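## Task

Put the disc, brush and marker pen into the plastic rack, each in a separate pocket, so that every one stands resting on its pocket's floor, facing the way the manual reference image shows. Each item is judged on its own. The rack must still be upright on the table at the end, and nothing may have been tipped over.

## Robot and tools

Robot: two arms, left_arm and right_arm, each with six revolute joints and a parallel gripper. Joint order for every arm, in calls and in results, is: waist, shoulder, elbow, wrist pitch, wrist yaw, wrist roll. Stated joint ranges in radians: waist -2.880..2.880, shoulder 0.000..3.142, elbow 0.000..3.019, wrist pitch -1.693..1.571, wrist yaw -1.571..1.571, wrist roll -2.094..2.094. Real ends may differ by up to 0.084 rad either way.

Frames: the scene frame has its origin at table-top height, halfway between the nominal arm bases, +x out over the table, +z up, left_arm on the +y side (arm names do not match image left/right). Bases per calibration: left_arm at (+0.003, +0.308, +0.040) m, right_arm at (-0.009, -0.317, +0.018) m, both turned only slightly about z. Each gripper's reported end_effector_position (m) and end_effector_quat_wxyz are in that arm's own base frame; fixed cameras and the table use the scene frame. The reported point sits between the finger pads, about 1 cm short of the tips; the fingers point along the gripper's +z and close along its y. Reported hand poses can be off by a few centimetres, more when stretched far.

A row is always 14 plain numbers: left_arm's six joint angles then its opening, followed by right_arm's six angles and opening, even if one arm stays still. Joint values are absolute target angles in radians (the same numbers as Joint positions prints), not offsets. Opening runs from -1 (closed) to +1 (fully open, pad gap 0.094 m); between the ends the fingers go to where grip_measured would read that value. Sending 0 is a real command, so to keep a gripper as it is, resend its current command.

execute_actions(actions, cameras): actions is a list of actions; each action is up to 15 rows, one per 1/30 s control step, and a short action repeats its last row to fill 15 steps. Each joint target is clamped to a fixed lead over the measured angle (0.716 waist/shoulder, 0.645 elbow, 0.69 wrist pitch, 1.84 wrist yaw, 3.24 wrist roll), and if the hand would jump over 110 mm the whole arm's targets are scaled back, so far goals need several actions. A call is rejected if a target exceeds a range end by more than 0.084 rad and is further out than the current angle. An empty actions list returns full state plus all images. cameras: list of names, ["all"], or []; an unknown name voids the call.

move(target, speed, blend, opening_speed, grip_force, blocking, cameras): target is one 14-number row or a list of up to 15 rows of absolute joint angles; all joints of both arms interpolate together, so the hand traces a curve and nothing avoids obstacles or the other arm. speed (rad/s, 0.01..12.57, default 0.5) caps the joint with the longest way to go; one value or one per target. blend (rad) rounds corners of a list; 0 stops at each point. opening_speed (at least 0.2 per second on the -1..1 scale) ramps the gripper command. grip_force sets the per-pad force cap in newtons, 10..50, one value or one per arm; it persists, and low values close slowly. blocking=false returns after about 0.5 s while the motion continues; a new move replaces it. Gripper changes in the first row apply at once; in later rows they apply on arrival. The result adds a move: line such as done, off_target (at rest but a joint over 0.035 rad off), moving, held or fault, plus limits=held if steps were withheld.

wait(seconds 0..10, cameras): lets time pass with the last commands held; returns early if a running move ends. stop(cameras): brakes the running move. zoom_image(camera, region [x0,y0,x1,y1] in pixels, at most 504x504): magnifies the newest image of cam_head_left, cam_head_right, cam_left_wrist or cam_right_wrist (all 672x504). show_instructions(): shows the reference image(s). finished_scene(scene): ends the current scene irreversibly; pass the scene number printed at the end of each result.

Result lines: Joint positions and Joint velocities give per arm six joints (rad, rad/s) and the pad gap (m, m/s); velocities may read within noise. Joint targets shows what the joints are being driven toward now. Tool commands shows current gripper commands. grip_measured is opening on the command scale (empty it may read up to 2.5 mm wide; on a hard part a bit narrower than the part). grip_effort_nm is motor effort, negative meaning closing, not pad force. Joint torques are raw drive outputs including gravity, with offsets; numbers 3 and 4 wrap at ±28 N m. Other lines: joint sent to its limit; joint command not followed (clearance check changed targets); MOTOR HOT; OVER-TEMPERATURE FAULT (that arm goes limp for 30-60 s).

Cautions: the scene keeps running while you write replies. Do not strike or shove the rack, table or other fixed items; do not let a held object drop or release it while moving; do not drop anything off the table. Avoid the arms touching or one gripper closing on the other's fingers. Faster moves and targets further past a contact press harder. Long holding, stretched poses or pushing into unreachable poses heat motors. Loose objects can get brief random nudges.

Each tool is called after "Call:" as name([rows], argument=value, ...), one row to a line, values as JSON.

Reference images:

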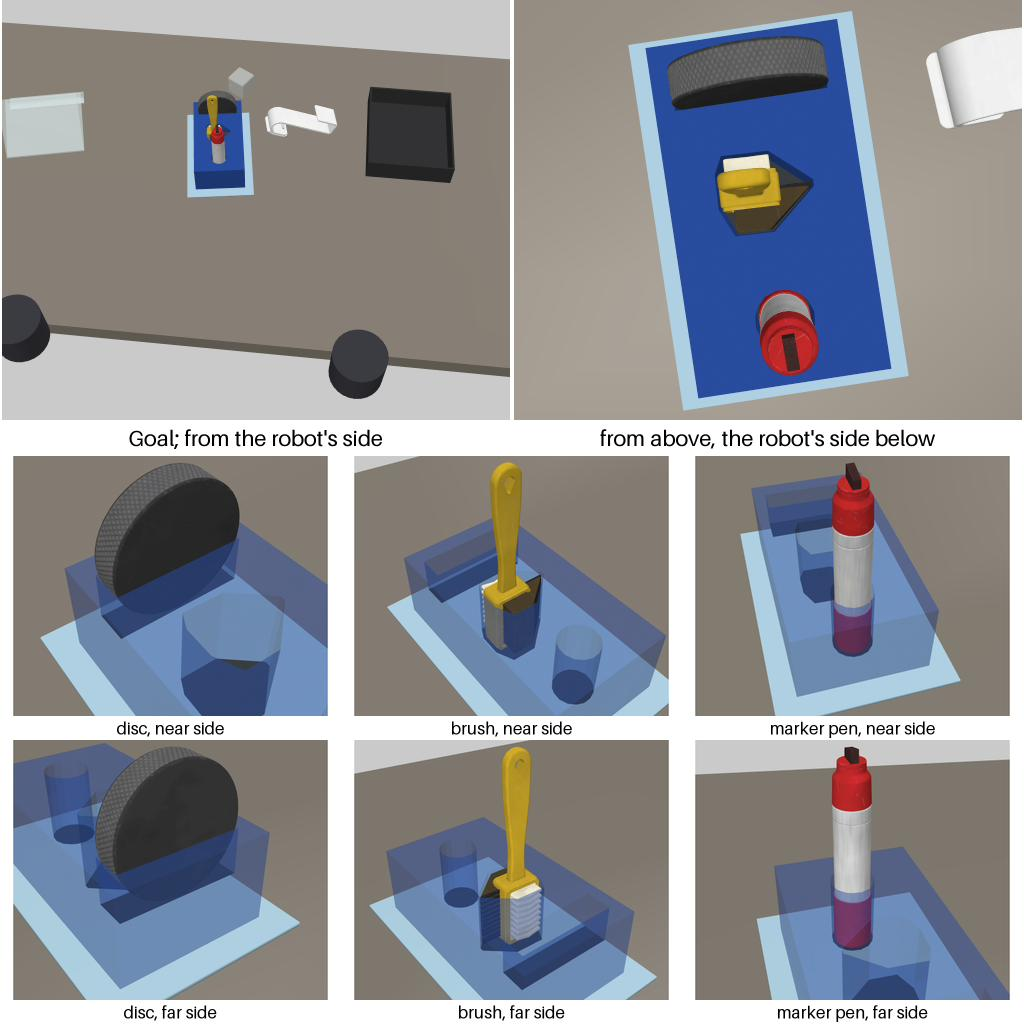

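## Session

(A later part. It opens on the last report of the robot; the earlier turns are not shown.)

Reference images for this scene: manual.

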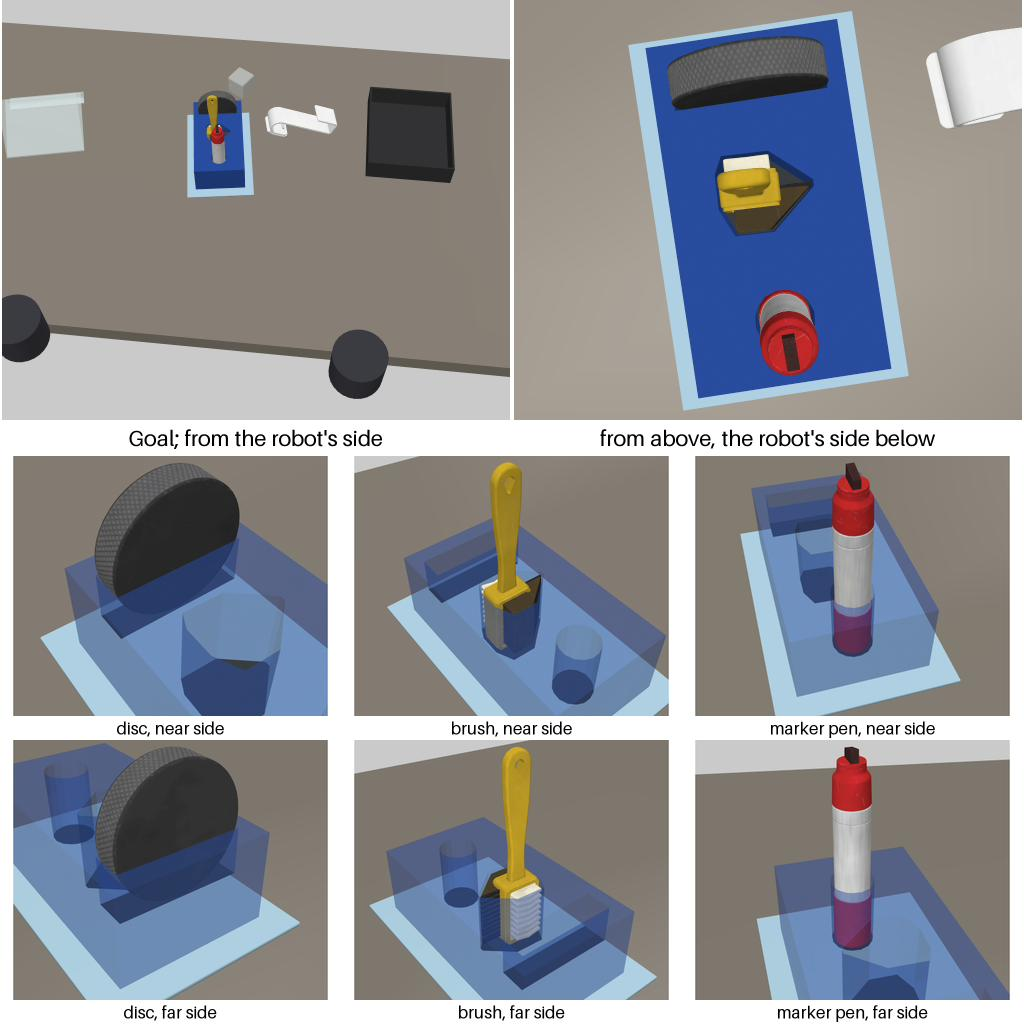

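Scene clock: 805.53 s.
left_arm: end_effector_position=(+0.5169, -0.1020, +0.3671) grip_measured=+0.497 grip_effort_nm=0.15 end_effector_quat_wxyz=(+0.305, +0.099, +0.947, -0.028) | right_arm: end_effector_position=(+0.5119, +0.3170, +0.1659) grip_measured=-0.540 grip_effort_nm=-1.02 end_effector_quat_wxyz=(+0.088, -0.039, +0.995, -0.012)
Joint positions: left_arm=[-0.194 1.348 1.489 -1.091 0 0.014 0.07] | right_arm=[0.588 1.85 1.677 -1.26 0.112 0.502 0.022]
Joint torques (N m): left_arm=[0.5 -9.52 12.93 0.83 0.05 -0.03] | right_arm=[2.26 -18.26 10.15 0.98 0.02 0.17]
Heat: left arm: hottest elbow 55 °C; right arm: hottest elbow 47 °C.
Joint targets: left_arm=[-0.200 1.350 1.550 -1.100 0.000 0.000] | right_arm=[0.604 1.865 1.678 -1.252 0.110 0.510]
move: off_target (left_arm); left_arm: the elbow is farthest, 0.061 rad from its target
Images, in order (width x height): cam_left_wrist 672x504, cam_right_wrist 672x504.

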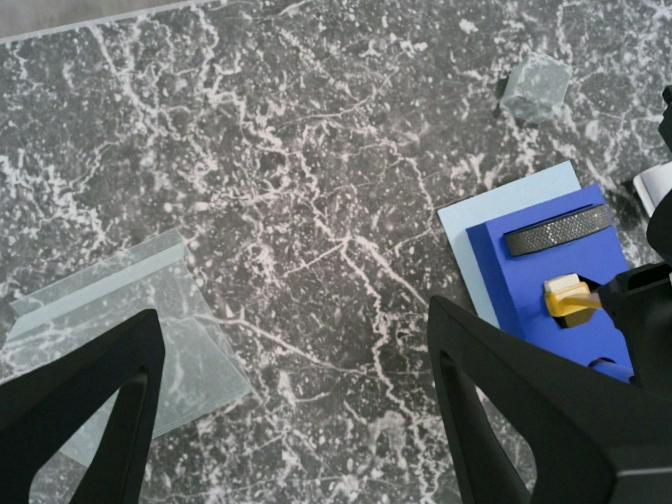

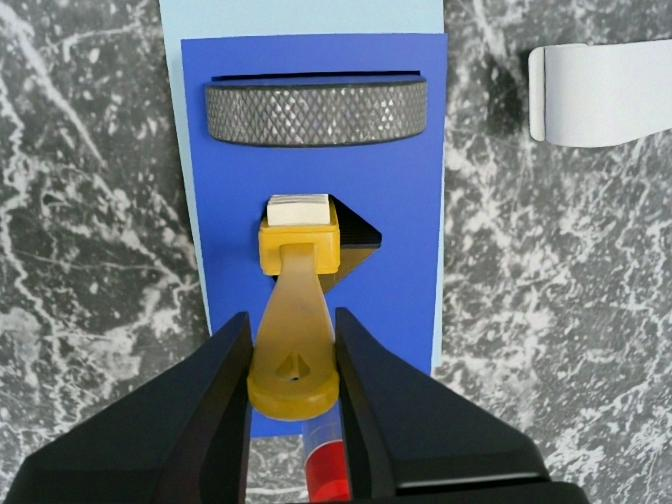

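Call:
move([
  [-0.2,1.35,1.55,-1.1,0,0,0.5,0.604,1.869,1.654,-1.222,0.110,0.51,-1],
  [-0.2,1.35,1.55,-1.1,0,0,0.5,0.604,1.875,1.637,-1.200,0.110,0.51,-1],
], speed=0.08, cameras=["cam_left_wrist","cam_right_wrist","cam_head_right"])

Call:
zoom_image(camera="cam_right_wrist", region=[250, 170, 390, 300])

Scene clock: 813.27 s.
left_arm: end_effector_position=(+0.5169, -0.1020, +0.3671) grip_measured=+0.497 grip_effort_nm=0.16 end_effector_quat_wxyz=(+0.305, +0.099, +0.947, -0.028) | right_arm: end_effector_position=(+0.5122, +0.3172, +0.1523) grip_measured=-0.540 grip_effort_nm=-1.02 end_effector_quat_wxyz=(+0.092, -0.038, +0.995, -0.010)
Joint positions: left_arm=[-0.194 1.348 1.489 -1.091 0 0.014 0.07] | right_arm=[0.588 1.852 1.644 -1.216 0.112 0.502 0.022]
Joint torques (N m): left_arm=[0.44 -9.41 12.94 0.83 0.04 -0.02] | right_arm=[2.32 -17.67 9.43 1.36 0.01 0.14]
Heat: left arm: hottest elbow 55 °C; right arm: hottest elbow 47 °C.
Joint targets: left_arm=[-0.200 1.350 1.550 -1.100 0.000 0.000] | right_arm=[0.604 1.875 1.637 -1.200 0.110 0.510]
move: off_target (left_arm); left_arm: the elbow is farthest, 0.061 rad from its target
Images, in order (width x height): cam_head_right 672x504, cam_left_wrist 672x504, cam_right_wrist 672x504.

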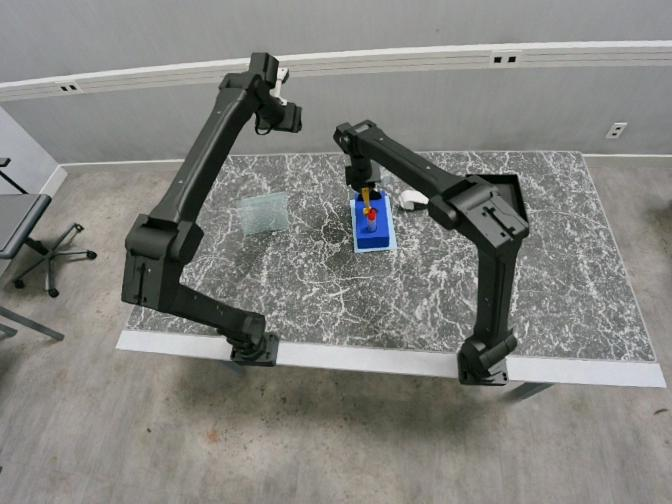

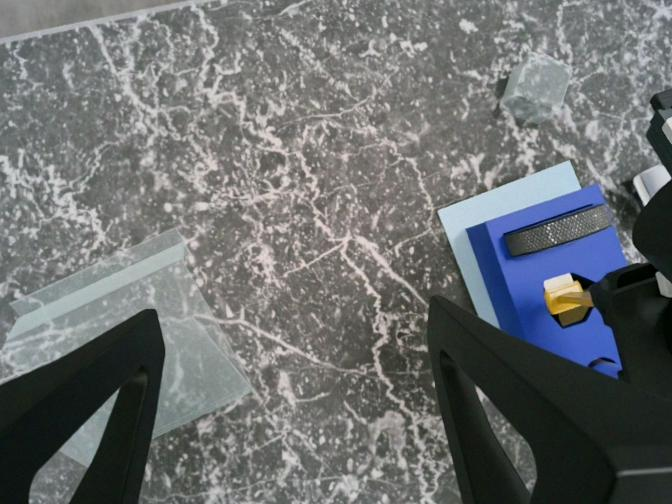

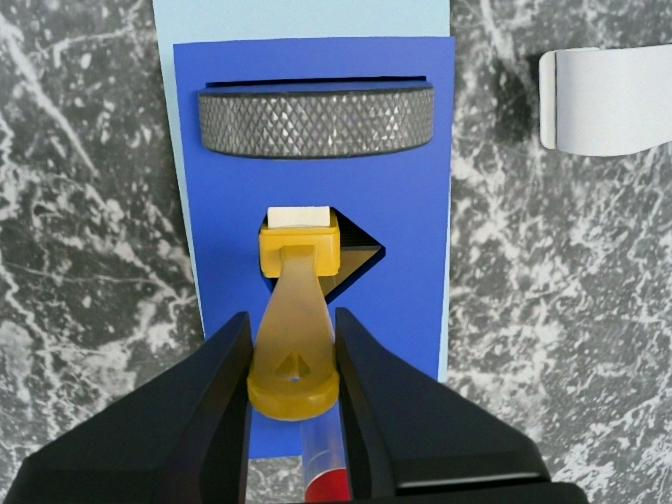

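Scaled by 3.600 from the camera's 672x504 image, which has a finer 960x720 frame.

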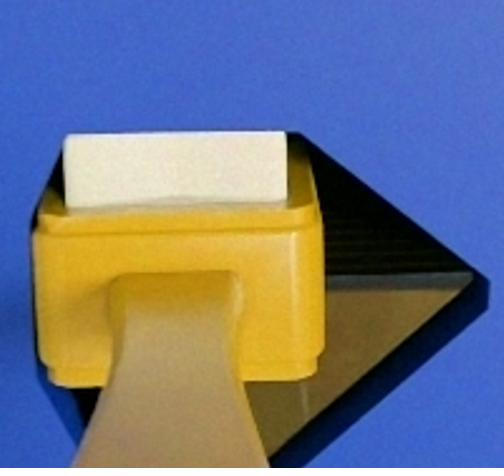

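Call:
move([
  [-0.2,1.35,1.55,-1.1,0,0,0.5,0.604,1.872,1.637,-1.210,0.110,0.51,-1],
  [-0.2,1.35,1.55,-1.1,0,0,0.5,0.604,1.875,1.622,-1.192,0.110,0.51,-1],
], speed=0.08, cameras=["cam_left_wrist","cam_right_wrist"])

Call:
zoom_image(camera="cam_right_wrist", region=[250, 170, 390, 300])

Call:
zoom_image(camera="cam_left_wrist", region=[535, 260, 645, 345])

Scene clock: 819.50 s.
left_arm: end_effector_position=(+0.5169, -0.1020, +0.3671) grip_measured=+0.497 grip_effort_nm=0.15 end_effector_quat_wxyz=(+0.305, +0.099, +0.947, -0.028) | right_arm: end_effector_position=(+0.5123, +0.3173, +0.1512) grip_measured=-0.540 grip_effort_nm=-1.02 end_effector_quat_wxyz=(+0.092, -0.038, +0.995, -0.009)
Joint positions: left_arm=[-0.194 1.348 1.489 -1.091 0 0.014 0.07] | right_arm=[0.588 1.852 1.641 -1.211 0.112 0.502 0.022]
Joint torques (N m): left_arm=[0.62 -9.47 12.94 0.87 0.07 -0.01] | right_arm=[2.55 -17.38 8.4 1.57 -0.02 0.15]
Heat: left arm: hottest elbow 55 °C; right arm: hottest elbow 46 °C.
Joint targets: left_arm=[-0.200 1.350 1.550 -1.100 0.000 0.000] | right_arm=[0.604 1.875 1.622 -1.192 0.110 0.510]
move: off_target (left_arm); left_arm: the elbow is farthest, 0.061 rad from its target
Images, in order (width x height): cam_left_wrist 672x504, cam_right_wrist 672x504.

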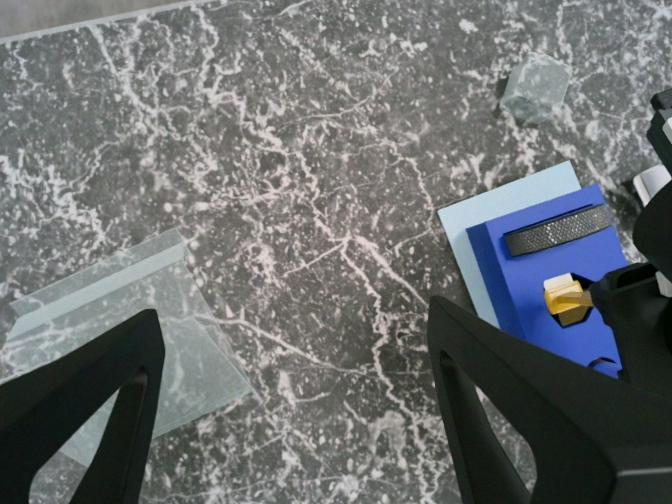

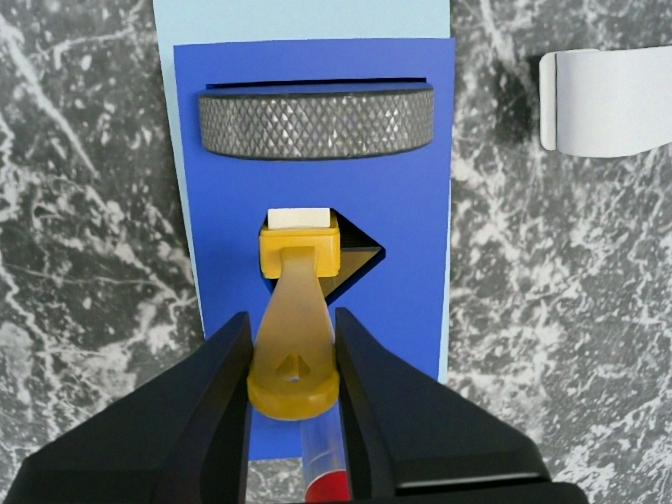

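Scaled by 3.600 from the camera's 672x504 image, which has a finer 960x720 frame.

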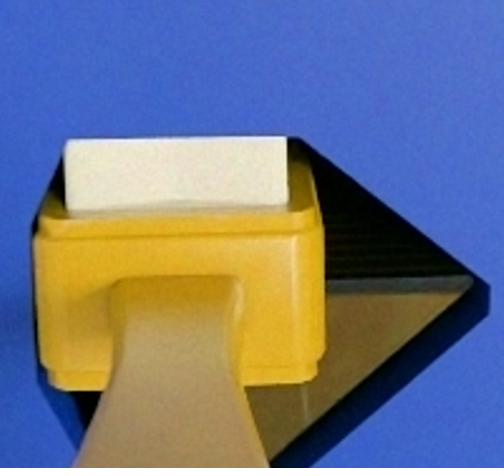

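Scaled by 4.582 from the camera's 672x504 image, which has a finer 960x720 frame.

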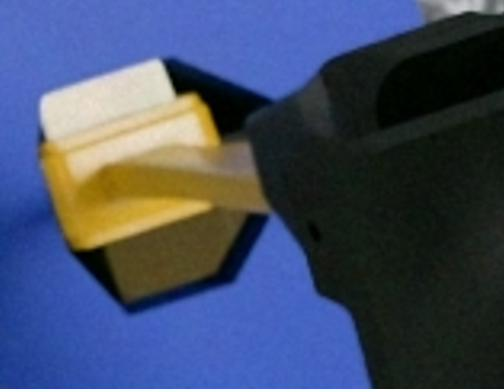

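Call:
move(target=[-0.2,1.35,1.55,-1.1,0,0,0.5,0.600,1.865,1.641,-1.211,0.110,0.505,-0.45], speed=0.1, opening_speed=0.3, cameras=["cam_left_wrist","cam_right_wrist"])

Call:
zoom_image(camera="cam_right_wrist", region=[250, 170, 390, 300])

Call:
zoom_image(camera="cam_left_wrist", region=[535, 260, 645, 345])

Scene clock: 826.77 s.
left_arm: end_effector_position=(+0.5169, -0.1020, +0.3671) grip_measured=+0.497 grip_effort_nm=0.15 end_effector_quat_wxyz=(+0.305, +0.099, +0.947, -0.028) | right_arm: end_effector_position=(+0.5117, +0.3169, +0.1505) grip_measured=-0.453 grip_effort_nm=0.13 end_effector_quat_wxyz=(+0.092, -0.038, +0.995, -0.010)
Joint positions: left_arm=[-0.194 1.348 1.489 -1.091 0 0.014 0.07] | right_arm=[0.588 1.852 1.639 -1.211 0.112 0.502 0.026]
Joint torques (N m): left_arm=[0.5 -9.47 12.9 0.87 0.05 -0.01] | right_arm=[1.61 -18.37 10.3 0.72 0.04 0.12]
Heat: left arm: hottest elbow 55 °C; right arm: hottest elbow 46 °C.
Joint targets: left_arm=[-0.200 1.350 1.550 -1.100 0.000 0.000] | right_arm=[0.600 1.865 1.641 -1.211 0.110 0.505]
move: off_target (left_arm); left_arm: the elbow is farthest, 0.061 rad from its target
Images, in order (width x height): cam_left_wrist 672x504, cam_right_wrist 672x504.

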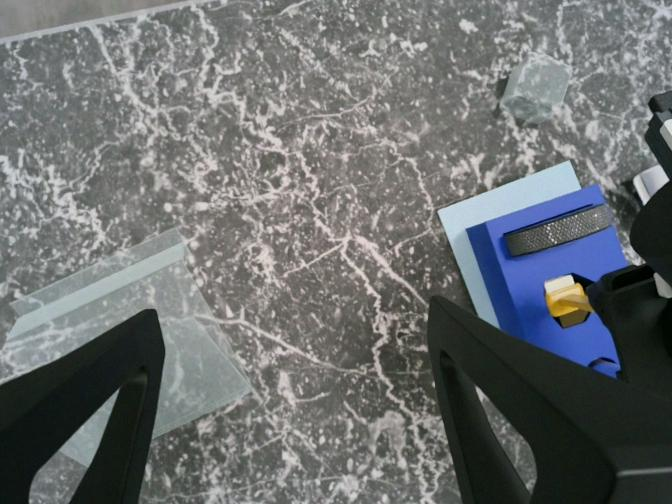

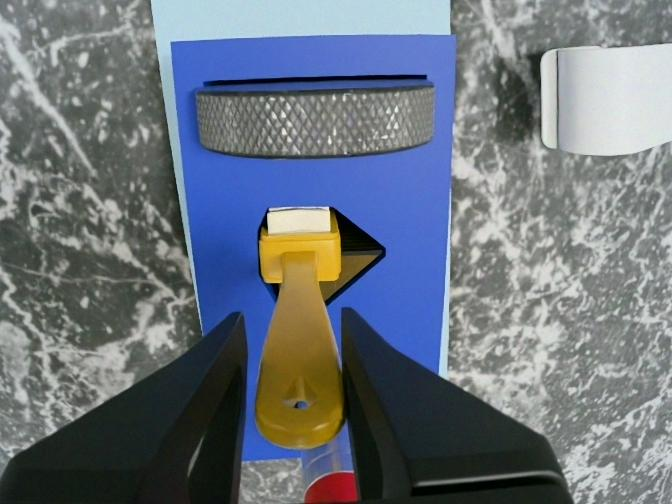

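Scaled by 3.600 from the camera's 672x504 image, which has a finer 960x720 frame.

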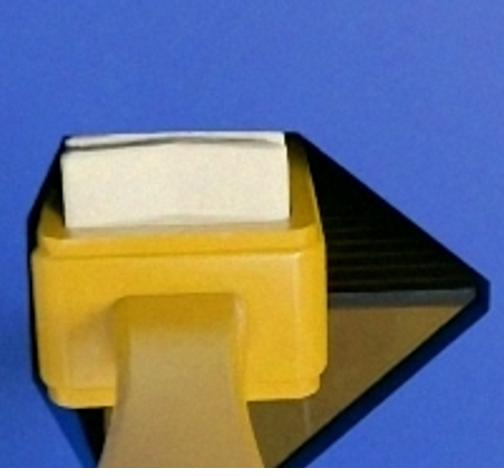

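Scaled by 4.582 from the camera's 672x504 image, which has a finer 960x720 frame.

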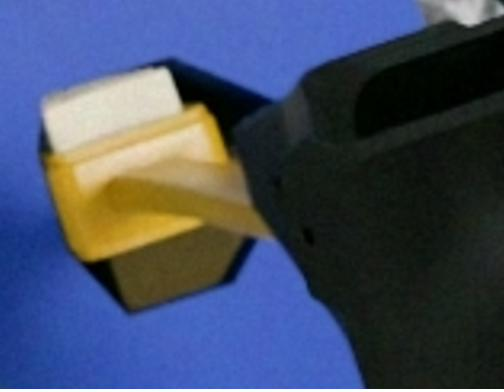

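Call:
move([
  [-0.2,1.35,1.55,-1.1,0,0,0.5,0.600,1.865,1.641,-1.211,0.110,0.505,-0.3],
  [-0.2,1.35,1.55,-1.1,0,0,0.5,0.600,1.852,1.745,-1.27,0.110,0.505,-0.3],
  [-0.2,1.35,1.55,-1.1,0,0,0.5,0.600,1.845,1.85,-1.39,0.110,0.505,-0.3],
  [-0.2,1.35,1.55,-1.1,0,0,0.5,0.600,1.85,1.98,-1.50,0.110,0.505,-0.3],
], speed=[0.1,0.15,0.2,0.3], opening_speed=0.3, blend=[0,0.02,0.02,0], cameras=["cam_left_wrist","cam_right_wrist","cam_head_right"])

Call:
zoom_image(camera="cam_head_right", region=[320, 140, 420, 260])

Call:
zoom_image(camera="cam_left_wrist", region=[510, 210, 672, 400])

Scene clock: 834.43 s.
left_arm: end_effector_position=(+0.5169, -0.1020, +0.3671) grip_measured=+0.497 grip_effort_nm=0.15 end_effector_quat_wxyz=(+0.305, +0.099, +0.947, -0.028) | right_arm: end_effector_position=(+0.5207, +0.3229, +0.2629) grip_measured=-0.302 grip_effort_nm=0.13 end_effector_quat_wxyz=(+0.098, -0.038, +0.994, -0.006)
Joint positions: left_arm=[-0.194 1.348 1.489 -1.091 0 0.014 0.07] | right_arm=[0.588 1.852 1.933 -1.491 0.112 0.502 0.033]
Joint torques (N m): left_arm=[0.44 -9.52 12.94 0.88 0.06 -0.02] | right_arm=[1.85 -19.9 14.27 0.4 -0.01 0.11]
Heat: left arm: hottest elbow 55 °C; right arm: hottest elbow 46 °C.
Joint targets: left_arm=[-0.200 1.350 1.550 -1.100 0.000 0.000] | right_arm=[0.600 1.850 1.980 -1.500 0.110 0.505]
move: off_target (left_arm, right_arm); left_arm: the elbow is farthest, 0.061 rad from its target; right_arm: the elbow is farthest, 0.047 rad from its target
Images, in order (width x height): cam_head_right 672x504, cam_left_wrist 672x504, cam_right_wrist 672x504.

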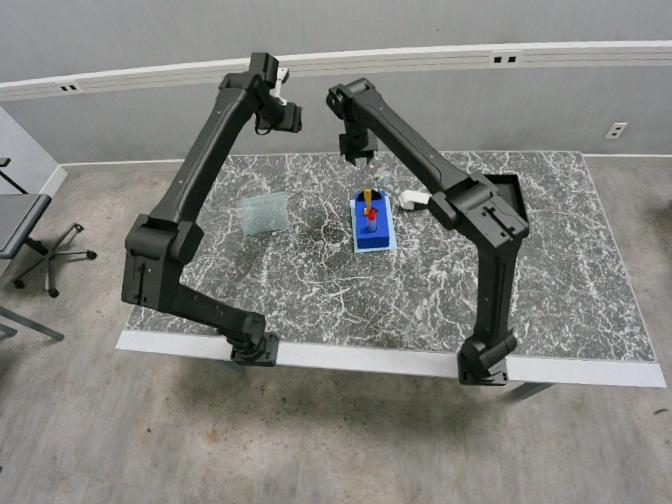

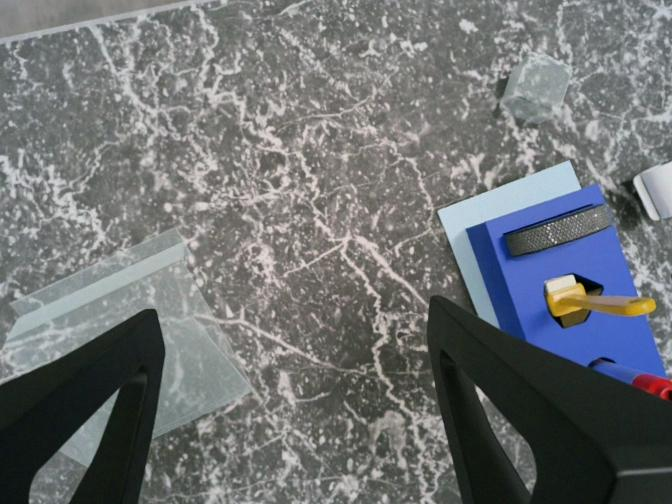

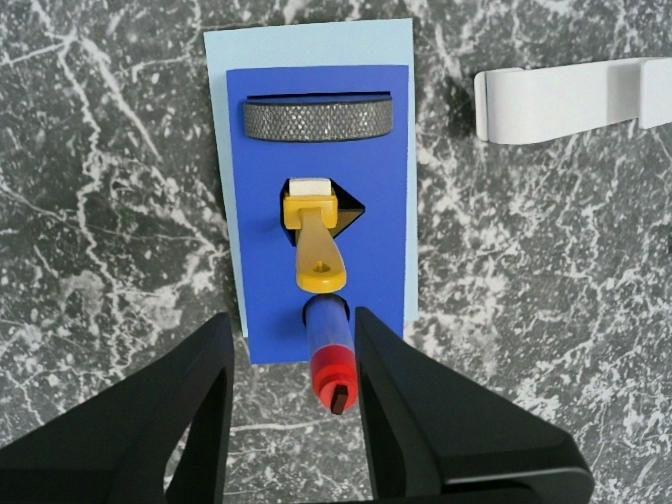

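Scaled by 4.200 from the camera's 672x504 image, which has a finer 960x720 frame.

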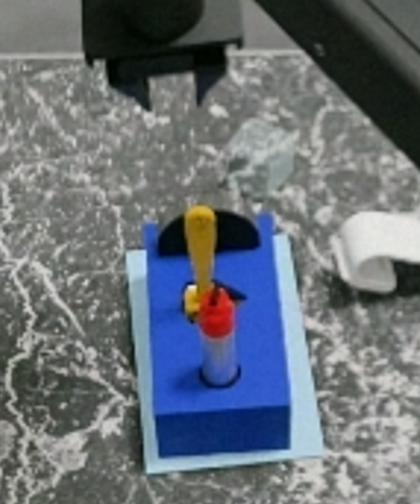

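Scaled by 2.653 from the camera's 672x504 image, which has a finer 960x720 frame.

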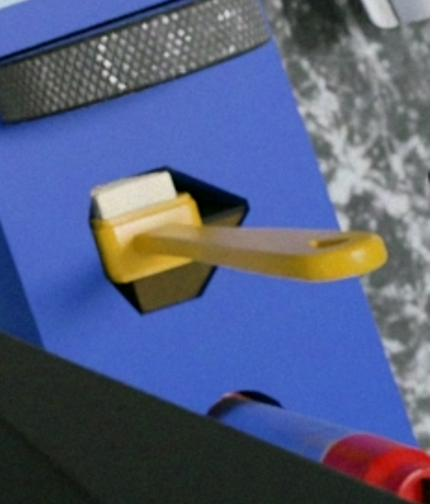

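Call:
finished_scene(scene=2)

The scene is finished: the task was done.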